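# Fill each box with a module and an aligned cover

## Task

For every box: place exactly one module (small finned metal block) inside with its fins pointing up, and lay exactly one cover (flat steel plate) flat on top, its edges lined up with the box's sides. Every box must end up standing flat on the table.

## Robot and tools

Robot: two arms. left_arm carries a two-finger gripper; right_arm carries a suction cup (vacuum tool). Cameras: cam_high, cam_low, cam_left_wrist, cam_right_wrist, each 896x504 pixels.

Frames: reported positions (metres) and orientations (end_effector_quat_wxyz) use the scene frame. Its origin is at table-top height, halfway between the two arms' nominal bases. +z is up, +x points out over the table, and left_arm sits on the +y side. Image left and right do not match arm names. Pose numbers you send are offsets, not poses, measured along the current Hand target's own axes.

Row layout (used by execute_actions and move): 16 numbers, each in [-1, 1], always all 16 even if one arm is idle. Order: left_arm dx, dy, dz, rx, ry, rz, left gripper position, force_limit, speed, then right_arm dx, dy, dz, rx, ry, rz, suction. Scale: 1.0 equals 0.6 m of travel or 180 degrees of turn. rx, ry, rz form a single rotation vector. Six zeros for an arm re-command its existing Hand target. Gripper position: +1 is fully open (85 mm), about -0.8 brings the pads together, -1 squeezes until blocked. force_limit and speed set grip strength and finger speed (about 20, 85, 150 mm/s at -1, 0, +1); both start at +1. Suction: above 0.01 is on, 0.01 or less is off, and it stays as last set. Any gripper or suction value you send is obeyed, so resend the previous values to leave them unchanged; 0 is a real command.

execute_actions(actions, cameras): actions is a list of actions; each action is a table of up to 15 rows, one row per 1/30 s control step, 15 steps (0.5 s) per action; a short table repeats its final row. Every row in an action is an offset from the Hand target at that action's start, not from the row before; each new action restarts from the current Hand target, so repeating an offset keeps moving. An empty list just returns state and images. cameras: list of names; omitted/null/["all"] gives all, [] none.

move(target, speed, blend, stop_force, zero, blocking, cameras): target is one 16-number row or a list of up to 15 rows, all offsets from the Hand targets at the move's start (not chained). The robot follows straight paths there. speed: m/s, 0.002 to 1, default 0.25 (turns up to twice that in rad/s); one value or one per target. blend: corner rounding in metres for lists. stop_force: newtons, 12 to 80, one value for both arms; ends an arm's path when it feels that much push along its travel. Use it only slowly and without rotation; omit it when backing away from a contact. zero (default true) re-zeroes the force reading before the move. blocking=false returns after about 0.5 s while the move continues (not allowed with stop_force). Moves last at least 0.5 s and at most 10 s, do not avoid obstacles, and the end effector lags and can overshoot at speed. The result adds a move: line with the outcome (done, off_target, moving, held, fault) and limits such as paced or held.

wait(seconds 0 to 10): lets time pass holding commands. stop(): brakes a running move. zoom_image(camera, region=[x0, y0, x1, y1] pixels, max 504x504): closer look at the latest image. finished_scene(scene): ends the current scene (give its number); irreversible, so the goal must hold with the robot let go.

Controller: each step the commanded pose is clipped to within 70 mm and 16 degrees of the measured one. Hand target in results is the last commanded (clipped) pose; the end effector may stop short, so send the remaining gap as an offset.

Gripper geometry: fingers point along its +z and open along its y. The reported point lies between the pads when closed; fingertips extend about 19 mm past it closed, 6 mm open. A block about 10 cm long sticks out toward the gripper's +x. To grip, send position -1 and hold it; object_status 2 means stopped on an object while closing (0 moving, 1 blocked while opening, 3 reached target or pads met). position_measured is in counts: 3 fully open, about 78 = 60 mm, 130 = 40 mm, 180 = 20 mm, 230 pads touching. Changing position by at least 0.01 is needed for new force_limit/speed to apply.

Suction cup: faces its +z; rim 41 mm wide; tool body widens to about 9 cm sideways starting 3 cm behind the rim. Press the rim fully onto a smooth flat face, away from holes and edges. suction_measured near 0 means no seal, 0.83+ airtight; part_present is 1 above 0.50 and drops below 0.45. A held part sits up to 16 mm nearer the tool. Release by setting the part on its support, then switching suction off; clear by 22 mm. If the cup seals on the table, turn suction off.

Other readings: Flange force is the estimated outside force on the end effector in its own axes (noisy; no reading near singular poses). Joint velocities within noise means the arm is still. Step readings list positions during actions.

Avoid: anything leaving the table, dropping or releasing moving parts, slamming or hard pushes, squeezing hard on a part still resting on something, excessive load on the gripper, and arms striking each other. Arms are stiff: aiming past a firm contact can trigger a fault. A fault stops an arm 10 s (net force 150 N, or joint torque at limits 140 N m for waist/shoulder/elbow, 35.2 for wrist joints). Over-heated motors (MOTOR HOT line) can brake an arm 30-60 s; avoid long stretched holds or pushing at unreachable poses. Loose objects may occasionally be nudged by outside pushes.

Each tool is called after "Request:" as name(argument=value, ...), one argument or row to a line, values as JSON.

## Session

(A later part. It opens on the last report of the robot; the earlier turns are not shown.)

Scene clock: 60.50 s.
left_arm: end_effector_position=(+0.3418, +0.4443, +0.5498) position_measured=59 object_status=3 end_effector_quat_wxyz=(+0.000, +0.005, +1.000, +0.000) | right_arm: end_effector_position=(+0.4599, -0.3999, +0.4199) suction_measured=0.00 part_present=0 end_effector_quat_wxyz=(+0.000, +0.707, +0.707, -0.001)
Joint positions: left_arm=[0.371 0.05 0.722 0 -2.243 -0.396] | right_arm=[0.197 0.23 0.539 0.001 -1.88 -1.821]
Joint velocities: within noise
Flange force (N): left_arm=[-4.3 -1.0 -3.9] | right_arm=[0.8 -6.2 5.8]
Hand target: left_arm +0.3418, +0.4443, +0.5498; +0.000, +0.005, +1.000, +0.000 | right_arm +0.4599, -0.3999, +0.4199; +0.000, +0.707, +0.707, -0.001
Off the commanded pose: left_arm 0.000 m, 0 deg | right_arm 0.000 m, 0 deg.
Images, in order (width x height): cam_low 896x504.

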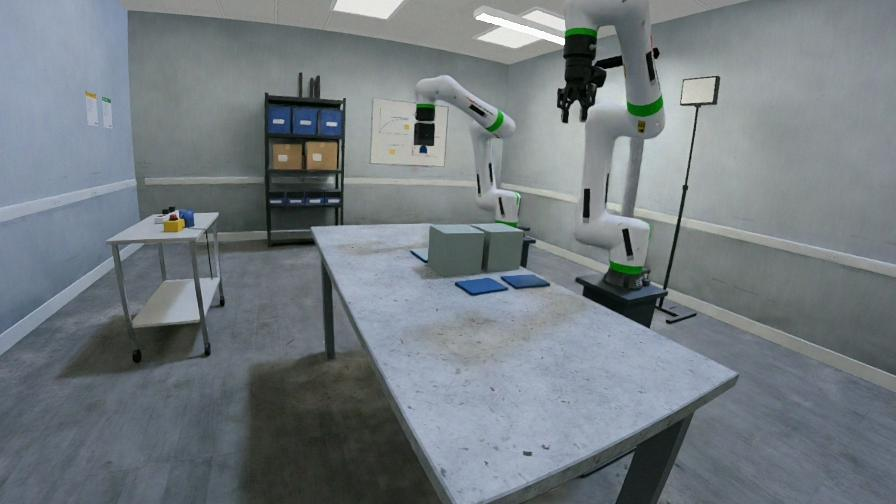

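Request:
move(
  target=[0,0,0,0,0,0,0.55,-0.4,-1,0.3832,-0.0667,-0.05,0,0,0,0],
  speed=[0.3],
  cameras=["cam_right_wrist"],
)

Request:
zoom_image(
  camera="cam_right_wrist",
  region=[250, 40, 460, 260],
)

Request:
zoom_image(
  camera="cam_right_wrist",
  region=[430, 40, 640, 260],
)

Scene clock: 65.70 s.
left_arm: end_effector_position=(+0.3418, +0.4443, +0.5498) position_measured=59 object_status=3 end_effector_quat_wxyz=(+0.000, +0.005, +1.000, +0.000) | right_arm: end_effector_position=(+0.4201, -0.1700, +0.4496) suction_measured=0.00 part_present=0 end_effector_quat_wxyz=(+0.000, +0.707, +0.707, -0.001)
Joint positions: left_arm=[0.371 0.05 0.722 0 -2.243 -0.396] | right_arm=[0.639 0.295 0.695 0.001 -1.971 -2.263]
Joint velocities: within noise
Flange force (N): left_arm=[-4.5 -2.2 -3.3] | right_arm=[-2.9 -7.0 6.4]
Hand target: left_arm +0.3418, +0.4443, +0.5498; +0.000, +0.005, +1.000, +0.000 | right_arm +0.4201, -0.1699, +0.4496; +0.000, +0.707, +0.707, -0.001
Off the commanded pose: left_arm 0.000 m, 0 deg | right_arm 0.000 m, 0 deg.
move: done
camera_calibration:
cam_right_wrist: T_world_to_cam=[[-0.999059, -0.0432184, 0.0036605, 0.422241], [-0.0357049, 0.867408, 0.496315, -0.0391391], [-0.0246251, 0.495717, -0.868135, 0.551288], [0, 0, 0, 1]] pos_world=[0.434022, -0.221084, 0.496472]
Images, in order (width x height): cam_right_wrist 896x504.

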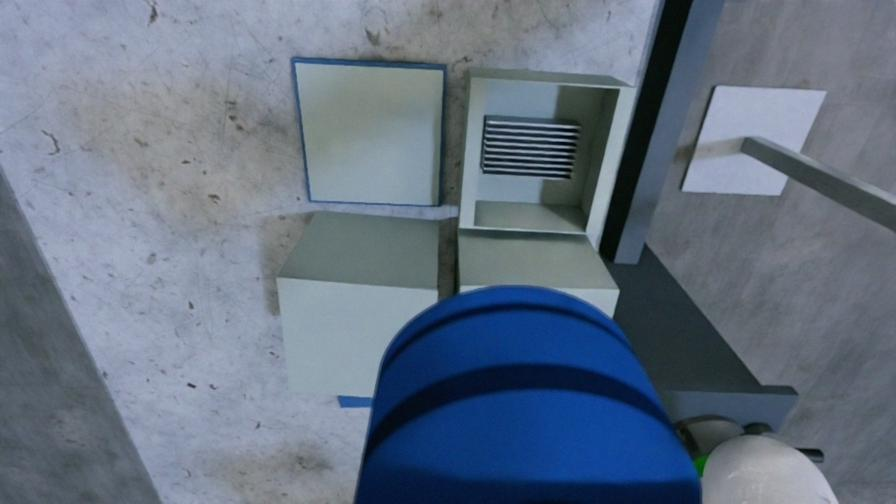

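Scaled by 2.291 from the camera's 896x504 image, which has a finer 1280x720 frame.

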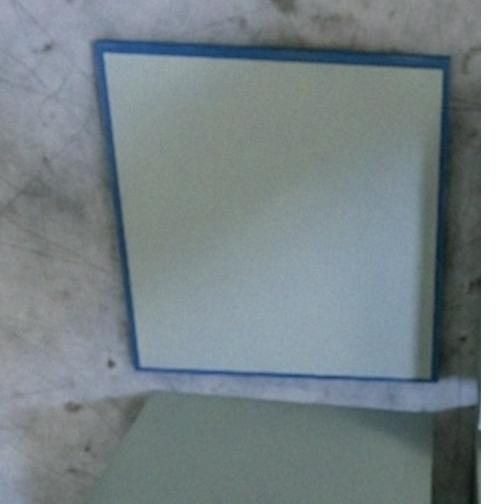

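Scaled by 2.291 from the camera's 896x504 image, which has a finer 1280x720 frame.

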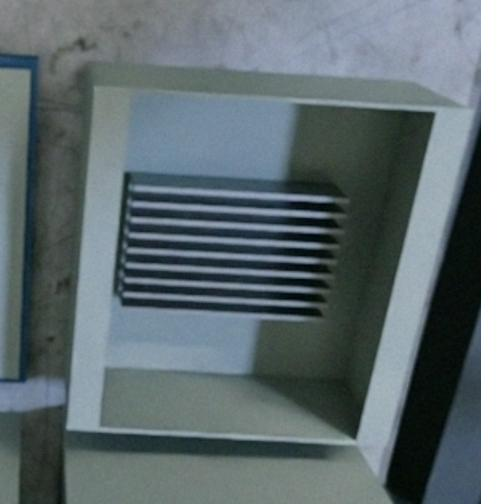

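Request:
zoom_image(
  camera="cam_right_wrist",
  region=[560, 190, 640, 270],
)

Request:
zoom_image(
  camera="cam_right_wrist",
  region=[440, 190, 520, 270],
)

Request:
zoom_image(
  camera="cam_right_wrist",
  region=[440, 50, 520, 130],
)

Request:
zoom_image(
  camera="cam_right_wrist",
  region=[570, 50, 650, 130],
)

Scaled by 6.300 from the camera's 896x504 image, which has a finer 1280x720 frame.

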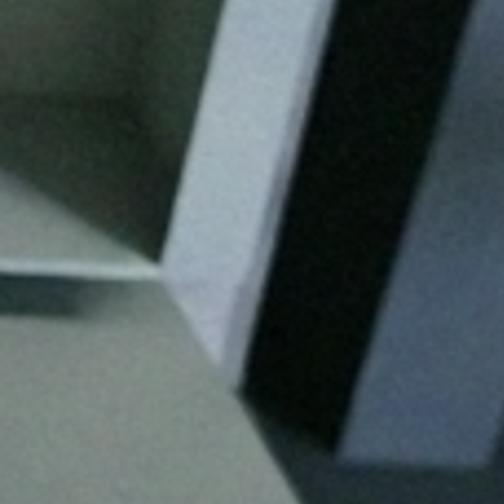

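Scaled by 6.300 from the camera's 896x504 image, which has a finer 1280x720 frame.

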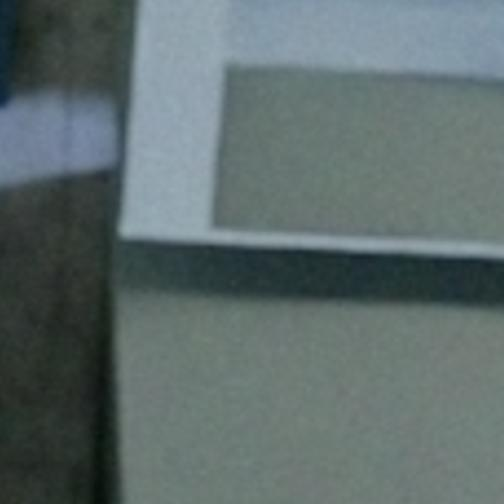

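Scaled by 6.300 from the camera's 896x504 image, which has a finer 1280x720 frame.

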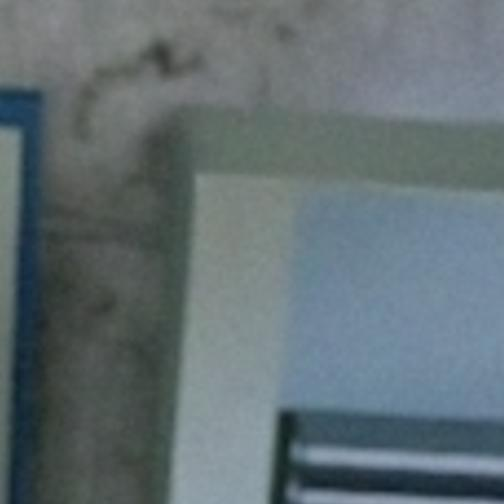

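Scaled by 6.300 from the camera's 896x504 image, which has a finer 1280x720 frame.

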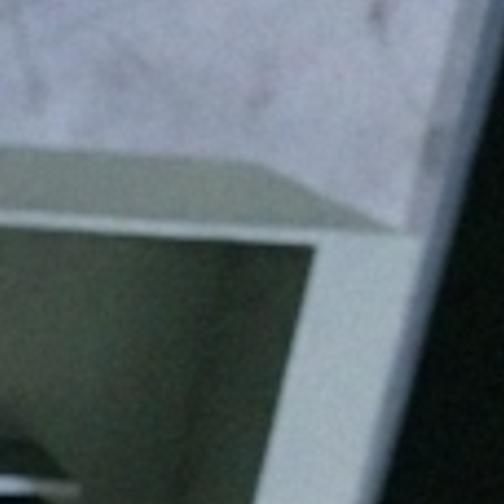

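Request:
move(
  target=[
    [0,0,0,0,0,0,0.55,-0.4,-1,0.1555,0.1465,0.5827,0,0,0,0],
    [0,0,0,0,0,0,0.55,-0.4,-1,0.1555,0.1465,0.7127,0,0,0,0],
  ],
  speed=[0.3,0.12],
  blend=[0.03,0],
  cameras=["cam_high"],
)

Request:
move(
  target=[0,0,0,0,0,0,0.55,-0.4,-1,0,0,0.065,0,0,0,1],
  speed=[0.015],
  stop_force=13,
  cameras=["cam_high"],
)

Scene clock: 87.70 s.
left_arm: end_effector_position=(+0.3418, +0.4443, +0.5498) position_measured=59 object_status=3 end_effector_quat_wxyz=(+0.000, +0.005, +1.000, +0.000) | right_arm: end_effector_position=(+0.5080, -0.0773, +0.0219) suction_measured=0.00 part_present=0 end_effector_quat_wxyz=(+0.000, +0.707, +0.707, -0.001)
Joint positions: left_arm=[0.371 0.05 0.722 0 -2.243 -0.396] | right_arm=[0.663 0.667 0.208 0.001 -1.113 -2.287]
Joint velocities: within noise
Flange force (N): left_arm=[-3.1 -2.5 -1.4] | right_arm=[-3.7 -7.6 -0.8]
Hand target: left_arm +0.3418, +0.4443, +0.5498; +0.000, +0.005, +1.000, +0.000 | right_arm +0.5080, -0.0773, +0.0219; +0.000, +0.707, +0.707, -0.001
Off the commanded pose: left_arm 0.000 m, 0 deg | right_arm 0.000 m, 0 deg.
move: done
Images, in order (width x height): cam_high 896x504.

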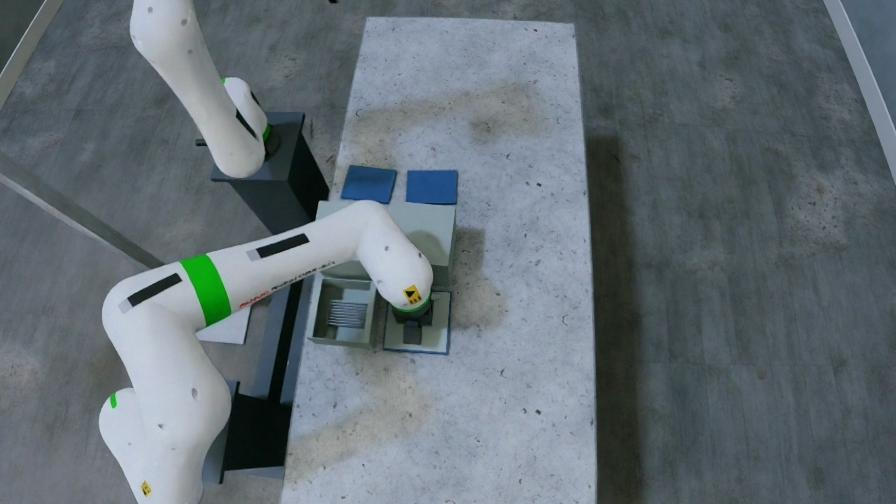

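Scene clock: 90.17 s.
left_arm: end_effector_position=(+0.3418, +0.4443, +0.5498) position_measured=59 object_status=3 end_effector_quat_wxyz=(+0.000, +0.005, +1.000, +0.000) | right_arm: end_effector_position=(+0.5081, -0.0773, -0.0056) suction_measured=1.00 part_present=1 end_effector_quat_wxyz=(+0.000, +0.707, +0.707, +0.000)
Joint positions: left_arm=[0.371 0.05 0.722 0 -2.243 -0.396] | right_arm=[0.663 0.699 0.189 0.001 -1.062 -2.287]
Joint velocities: within noise
Flange force (N): left_arm=[-3.4 -1.5 -2.4] | right_arm=[-5.4 -16.1 -30.1]
Hand target: left_arm +0.3418, +0.4443, +0.5498; +0.000, +0.005, +1.000, +0.000 | right_arm +0.5081, -0.0773, -0.0056; +0.000, +0.707, +0.707, +0.000 (not the last commanded pose)
Off the commanded pose: left_arm 0.000 m, 0 deg | right_arm 0.012 m, 0 deg.
move: contact (right_arm)
Images, in order (width x height): cam_high 896x504.

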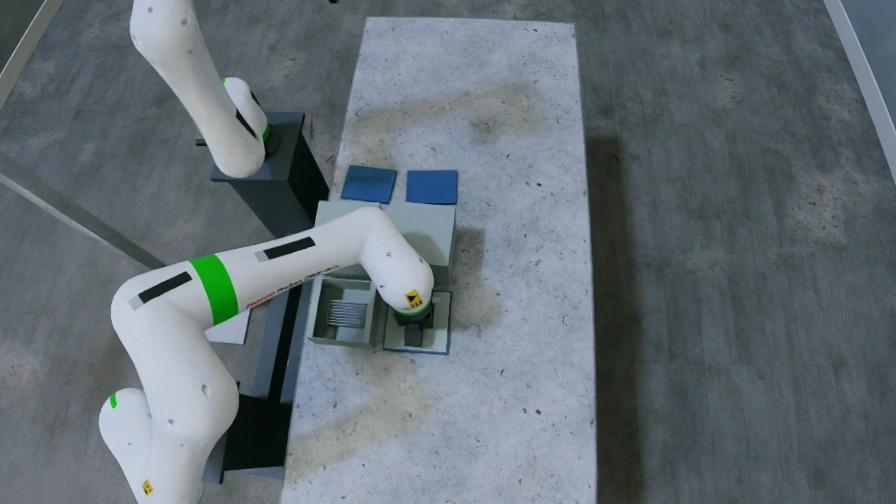

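Request:
move(
  target=[
    [0,0,0,0,0,0,0.55,-0.4,-1,0,0,-0.26,0,0,0,1],
    [0,0,0,0,0,0,0.55,-0.4,-1,-0.0043,-0.2912,-0.26,0,0,0.0028,1],
    [0,0,0,0,0,0,0.55,-0.4,-1,-0.0043,-0.2912,-0.1677,0,0,0.0028,1],
  ],
  speed=[0.12,0.2,0.12],
  blend=[0.03,0.03,0],
  cameras=["cam_high","cam_right_wrist"],
)

Request:
zoom_image(
  camera="cam_high",
  region=[280, 180, 480, 380],
)

Scene clock: 95.03 s.
left_arm: end_effector_position=(+0.3418, +0.4443, +0.5498) position_measured=59 object_status=3 end_effector_quat_wxyz=(+0.000, +0.005, +1.000, +0.000) | right_arm: end_effector_position=(+0.3333, -0.0796, +0.0951) suction_measured=1.00 part_present=1 end_effector_quat_wxyz=(+0.000, +0.711, +0.704, +0.000)
Joint positions: left_arm=[0.371 0.05 0.722 0 -2.243 -0.396] | right_arm=[0.889 0.257 -0.205 0.001 -1.11 -2.522]
Joint velocities: within noise
Flange force (N): left_arm=[-3.6 -1.7 -2.3] | right_arm=[-2.4 -4.3 3.9]
Hand target: left_arm +0.3418, +0.4443, +0.5498; +0.000, +0.005, +1.000, +0.000 | right_arm +0.3333, -0.0796, +0.0950; +0.000, +0.711, +0.704, +0.000
Off the commanded pose: left_arm 0.000 m, 0 deg | right_arm 0.000 m, 0 deg.
move: done; blend cut to 0.0277 m at target 2
camera_calibration:
cam_right_wrist: T_world_to_cam=[[-0.999395, -0.0346095, 0.00351404, 0.341509], [-0.0282983, 0.867563, 0.496522, 0.0528493], [-0.020233, 0.496122, -0.868017, 0.195058], [0, 0, 0, 1]] pos_world=[0.346745, -0.130803, 0.141873]
Images, in order (width x height): cam_high 896x504, cam_right_wrist 896x504.

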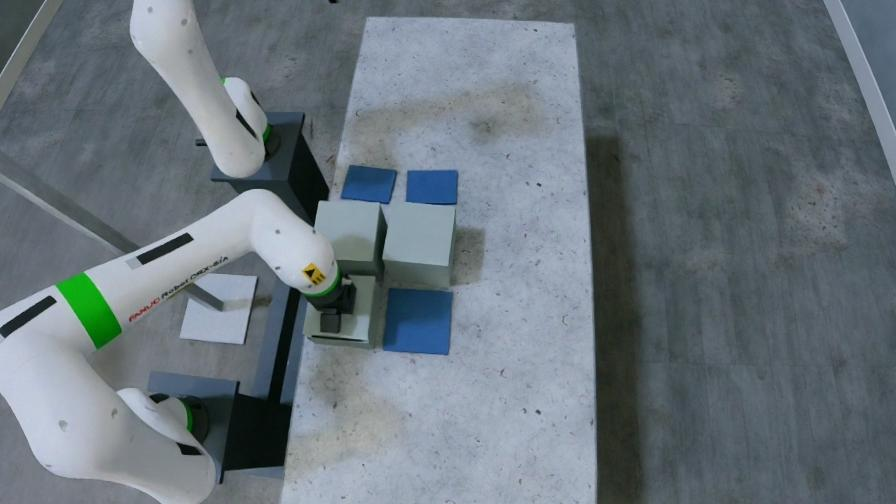

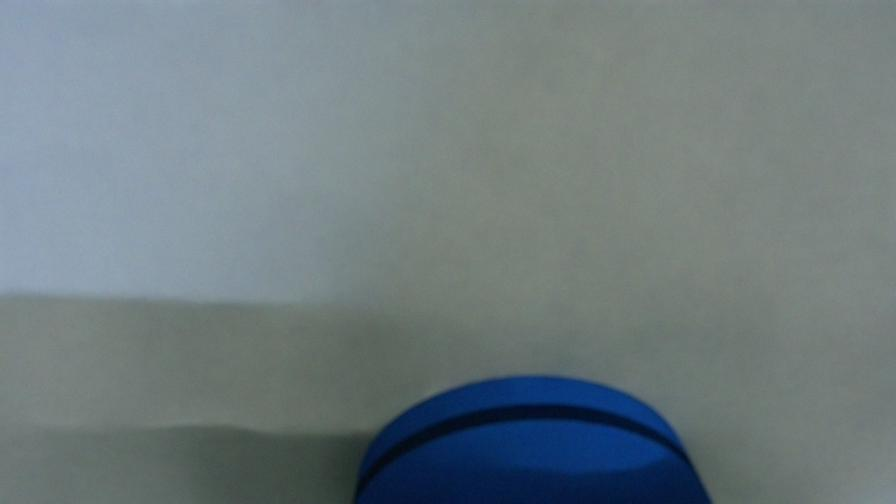

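Scaled by 2.520 from the camera's 896x504 image, which has a finer 1280x720 frame.

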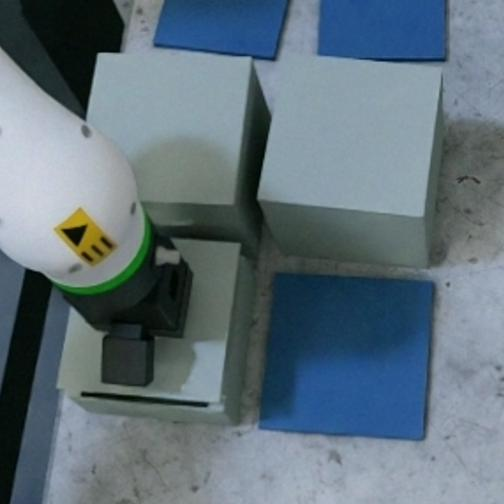

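Request:
move(
  target=[0,0,0,0,0,0,0.55,-0.4,-1,0,0,0.08,0,0,0,1],
  speed=[0.015],
  stop_force=12,
  cameras=["cam_high","cam_low"],
)

Request:
zoom_image(
  camera="cam_high",
  region=[290, 260, 400, 360],
)

Scene clock: 99.10 s.
left_arm: end_effector_position=(+0.3418, +0.4443, +0.5498) position_measured=59 object_status=3 end_effector_quat_wxyz=(+0.000, +0.005, +1.000, +0.000) | right_arm: end_effector_position=(+0.3334, -0.0796, +0.0603) suction_measured=1.00 part_present=1 end_effector_quat_wxyz=(+0.000, +0.711, +0.704, +0.000)
Joint positions: left_arm=[0.371 0.05 0.722 0 -2.243 -0.396] | right_arm=[0.888 0.298 -0.243 0.001 -1.03 -2.522]
Joint velocities: within noise
Flange force (N): left_arm=[-3.5 -1.9 -2.5] | right_arm=[-6.9 -14.9 -30.6]
Hand target: left_arm +0.3418, +0.4443, +0.5498; +0.000, +0.005, +1.000, +0.000 | right_arm +0.3334, -0.0796, +0.0603; +0.000, +0.711, +0.704, +0.000 (not the last commanded pose)
Off the commanded pose: left_arm 0.000 m, 0 deg | right_arm 0.013 m, 0 deg.
move: contact (right_arm)
Images, in order (width x height): cam_high 896x504, cam_low 896x504.

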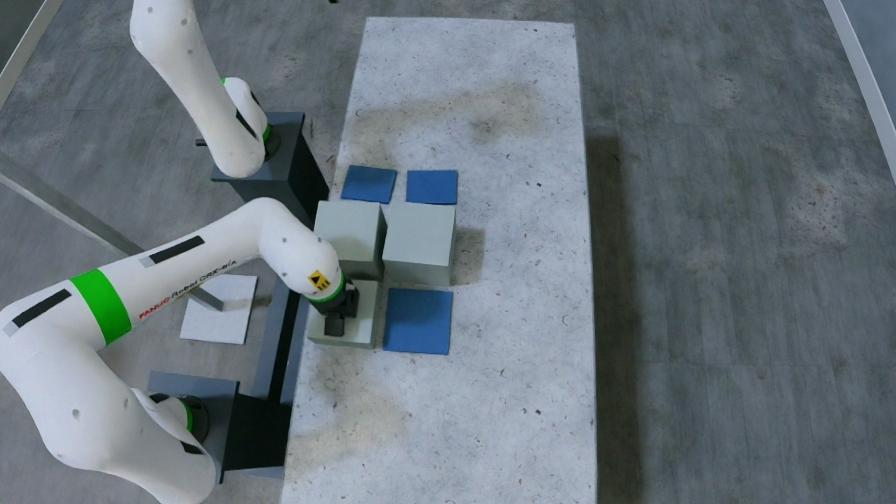

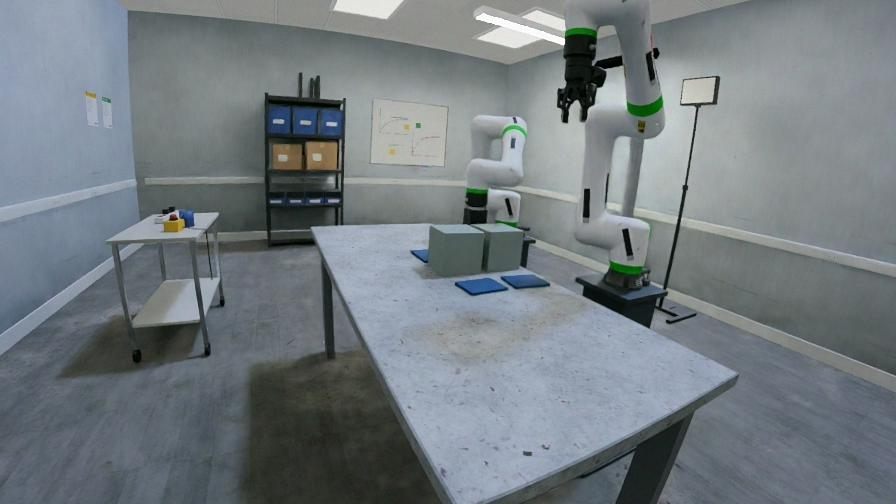

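Scaled by 4.582 from the camera's 896x504 image, which has a finer 1280x720 frame.

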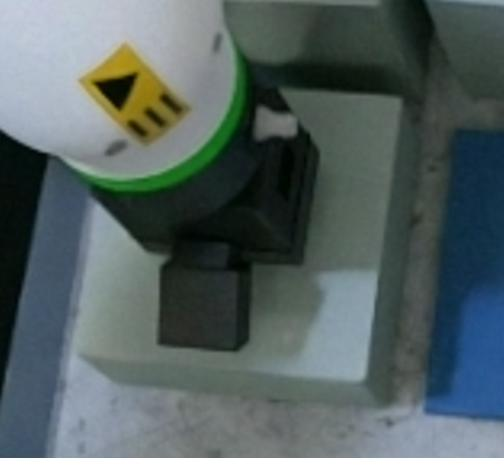

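Request:
move(
  target=[0,0,0,0,0,0,0.55,-0.4,-1,0,0,0,0,0,0,0],
  cameras=[],
)

Request:
wait(
  seconds=0.7,
  cameras=["cam_high"],
)

Request:
zoom_image(
  camera="cam_high",
  region=[290, 260, 400, 360],
)

Scene clock: 100.83 s.
left_arm: end_effector_position=(+0.3418, +0.4443, +0.5498) position_measured=59 object_status=3 end_effector_quat_wxyz=(+0.000, +0.005, +1.000, +0.000) | right_arm: end_effector_position=(+0.3334, -0.0796, +0.0604) suction_measured=0.00 part_present=0 end_effector_quat_wxyz=(+0.000, +0.711, +0.704, +0.000)
Joint positions: left_arm=[0.371 0.05 0.722 0 -2.243 -0.396] | right_arm=[0.888 0.298 -0.243 0.001 -1.03 -2.522]
Joint velocities: within noise
Flange force (N): left_arm=[-4.2 -1.8 -2.3] | right_arm=[-8.7 -18.7 -55.3]
Hand target: left_arm +0.3418, +0.4443, +0.5498; +0.000, +0.005, +1.000, +0.000 | right_arm +0.3334, -0.0796, +0.0603; +0.000, +0.711, +0.704, +0.000
Off the commanded pose: left_arm 0.000 m, 0 deg | right_arm 0.000 m, 0 deg.
move: done
No camera images: "cameras" was empty.

Scene clock: 101.53 s.
left_arm: end_effector_position=(+0.3418, +0.4443, +0.5498) position_measured=59 object_status=3 end_effector_quat_wxyz=(+0.000, +0.005, +1.000, +0.000) | right_arm: end_effector_position=(+0.3334, -0.0796, +0.0603) suction_measured=0.00 part_present=0 end_effector_quat_wxyz=(+0.000, +0.711, +0.704, +0.000)
Joint positions: left_arm=[0.371 0.05 0.722 0 -2.243 -0.396] | right_arm=[0.888 0.298 -0.243 0.001 -1.03 -2.522]
Joint velocities: within noise
Flange force (N): left_arm=[-4.7 -1.6 -3.7] | right_arm=[-9.2 -19.1 -56.3]
Hand target: left_arm +0.3418, +0.4443, +0.5498; +0.000, +0.005, +1.000, +0.000 | right_arm +0.3334, -0.0796, +0.0603; +0.000, +0.711, +0.704, +0.000
Off the commanded pose: left_arm 0.000 m, 0 deg | right_arm 0.000 m, 0 deg.
wait: 0.70 s; at rest by 0.17 s
Images, in order (width x height): cam_high 896x504.

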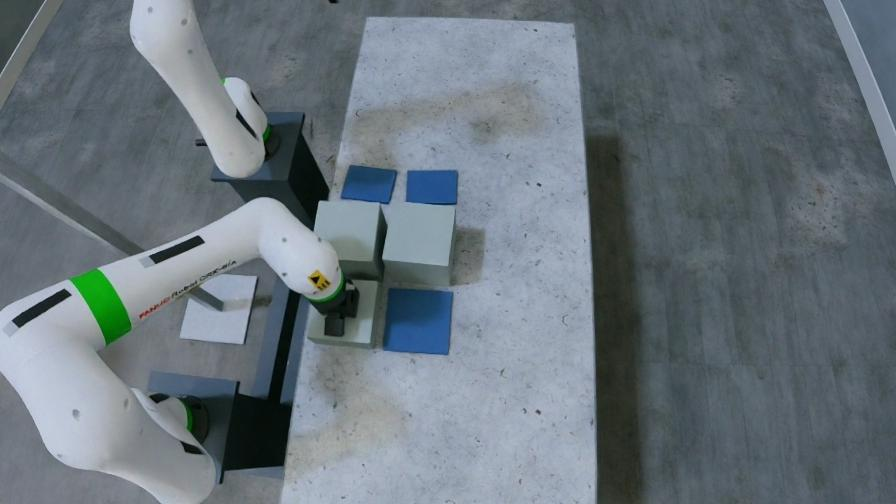

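Scaled by 4.582 from the camera's 896x504 image, which has a finer 1280x720 frame.

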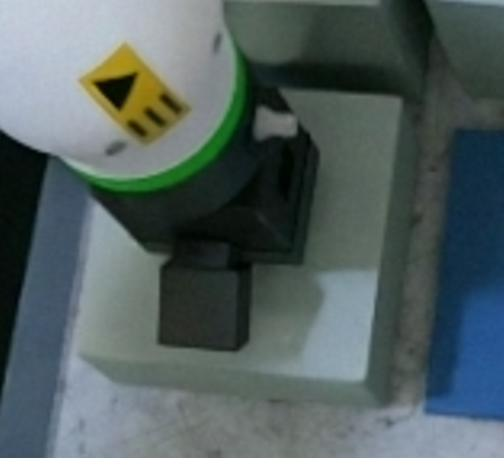

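Request:
move(
  target=[
    [0,0,0,0,0,0,0.55,-0.4,-1,0,0,-0.1,0,0,0,0],
    [0,0,0,0,0,0,0.55,-0.4,-1,-0.2,0.078,-0.57,0,0,0,0],
  ],
  speed=[0.1,0.3],
  blend=[0.02,0],
  cameras=["cam_high","cam_right_wrist"],
)

Request:
zoom_image(
  camera="cam_high",
  region=[290, 260, 400, 360],
)

Request:
zoom_image(
  camera="cam_right_wrist",
  region=[380, 50, 620, 290],
)

Scene clock: 104.73 s.
left_arm: end_effector_position=(+0.3418, +0.4443, +0.5498) position_measured=59 object_status=3 end_effector_quat_wxyz=(+0.000, +0.005, +1.000, +0.000) | right_arm: end_effector_position=(+0.3790, -0.1996, +0.4024) suction_measured=0.00 part_present=0 end_effector_quat_wxyz=(+0.000, +0.711, +0.704, +0.000)
Joint positions: left_arm=[0.371 0.05 0.722 0 -2.243 -0.396] | right_arm=[0.646 0.114 0.361 0.001 -1.818 -2.279]
Joint velocities: within noise
Flange force (N): left_arm=[-4.2 -1.9 -3.7] | right_arm=[-2.3 -6.7 6.5]
Hand target: left_arm +0.3418, +0.4443, +0.5498; +0.000, +0.005, +1.000, +0.000 | right_arm +0.3790, -0.1996, +0.4025; +0.000, +0.711, +0.704, +0.000
Off the commanded pose: left_arm 0.000 m, 0 deg | right_arm 0.000 m, 0 deg.
move: done
camera_calibration:
cam_right_wrist: T_world_to_cam=[[-0.999394, -0.0346464, 0.00337769, 0.381897], [-0.028398, 0.867561, 0.496519, 0.00579234], [-0.020133, 0.496122, -0.868019, 0.522268], [0, 0, 0, 1]] pos_world=[0.392345, -0.250903, 0.449173]
Images, in order (width x height): cam_high 896x504, cam_right_wrist 896x504.

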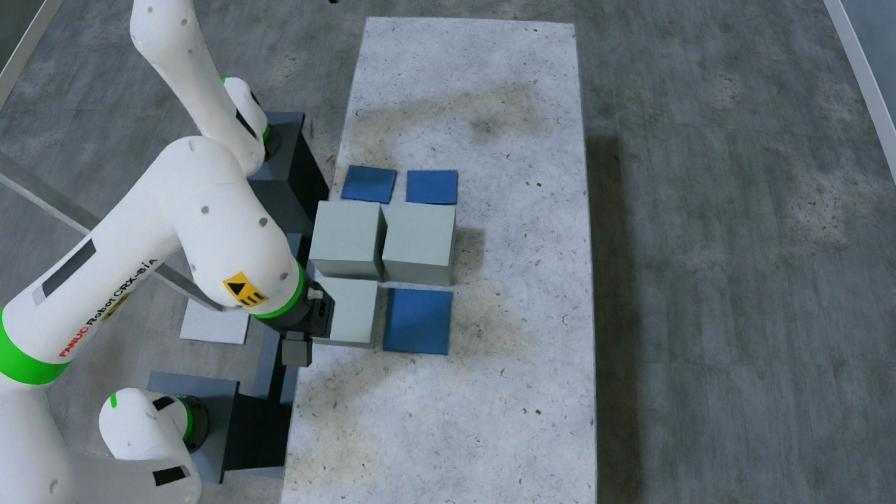

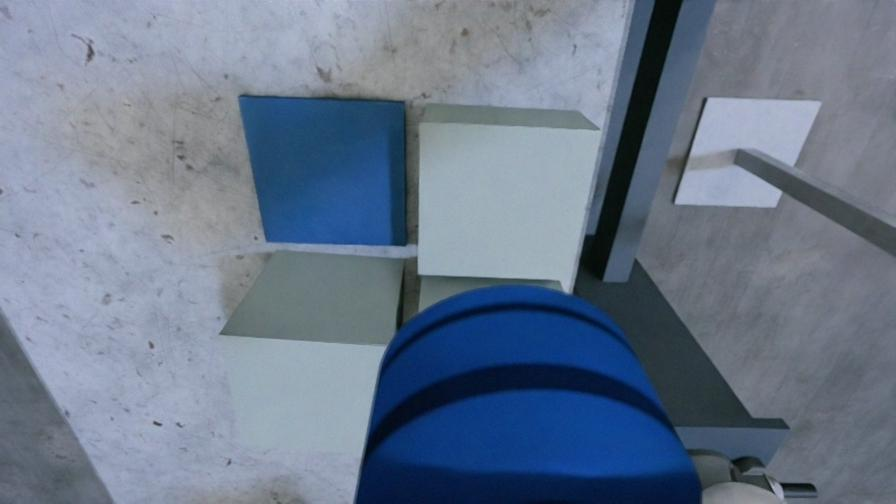

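Scaled by 4.582 from the camera's 896x504 image, which has a finer 1280x720 frame.

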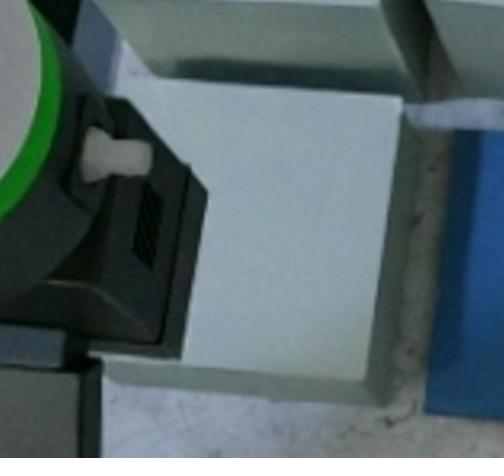

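Scaled by 2.100 from the camera's 896x504 image, which has a finer 1280x720 frame.

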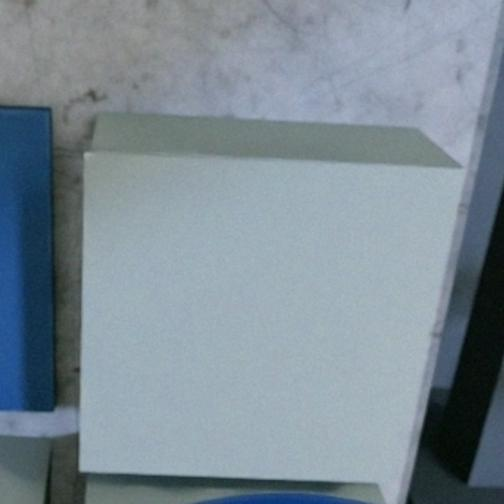

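Request:
zoom_image(
  camera="cam_right_wrist",
  region=[400, 90, 460, 150],
)

Request:
zoom_image(
  camera="cam_right_wrist",
  region=[560, 90, 620, 150],
)

Request:
zoom_image(
  camera="cam_high",
  region=[340, 310, 400, 360],
)

Request:
zoom_image(
  camera="cam_high",
  region=[350, 265, 400, 315],
)

Scaled by 8.400 from the camera's 896x504 image, which has a finer 1280x720 frame.

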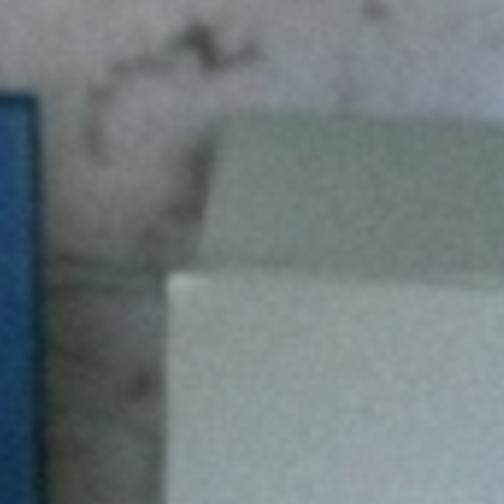

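Scaled by 8.400 from the camera's 896x504 image, which has a finer 1280x720 frame.

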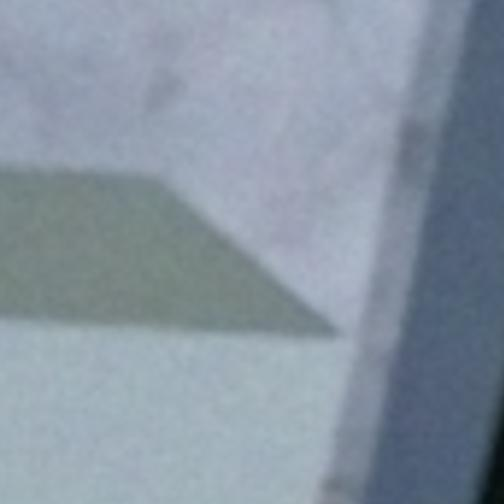

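Scaled by 8.400 from the camera's 896x504 image, which has a finer 1280x720 frame.

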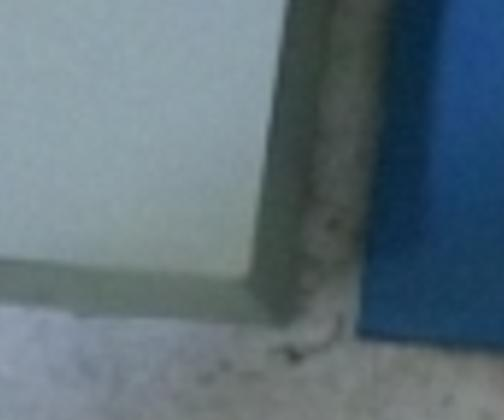

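Scaled by 10.080 from the camera's 896x504 image, which has a finer 1280x720 frame.

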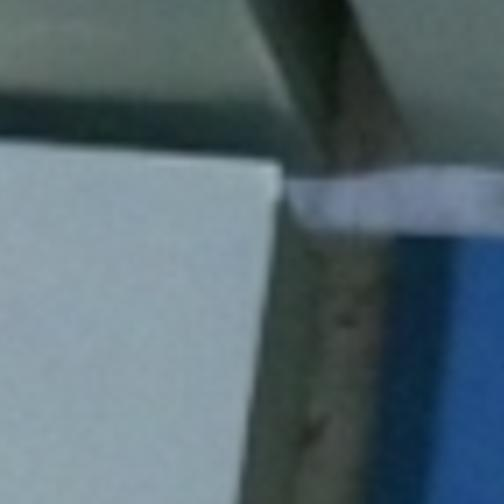

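Request:
finished_scene(
  scene=2,
)

The scene is finished: the task was done.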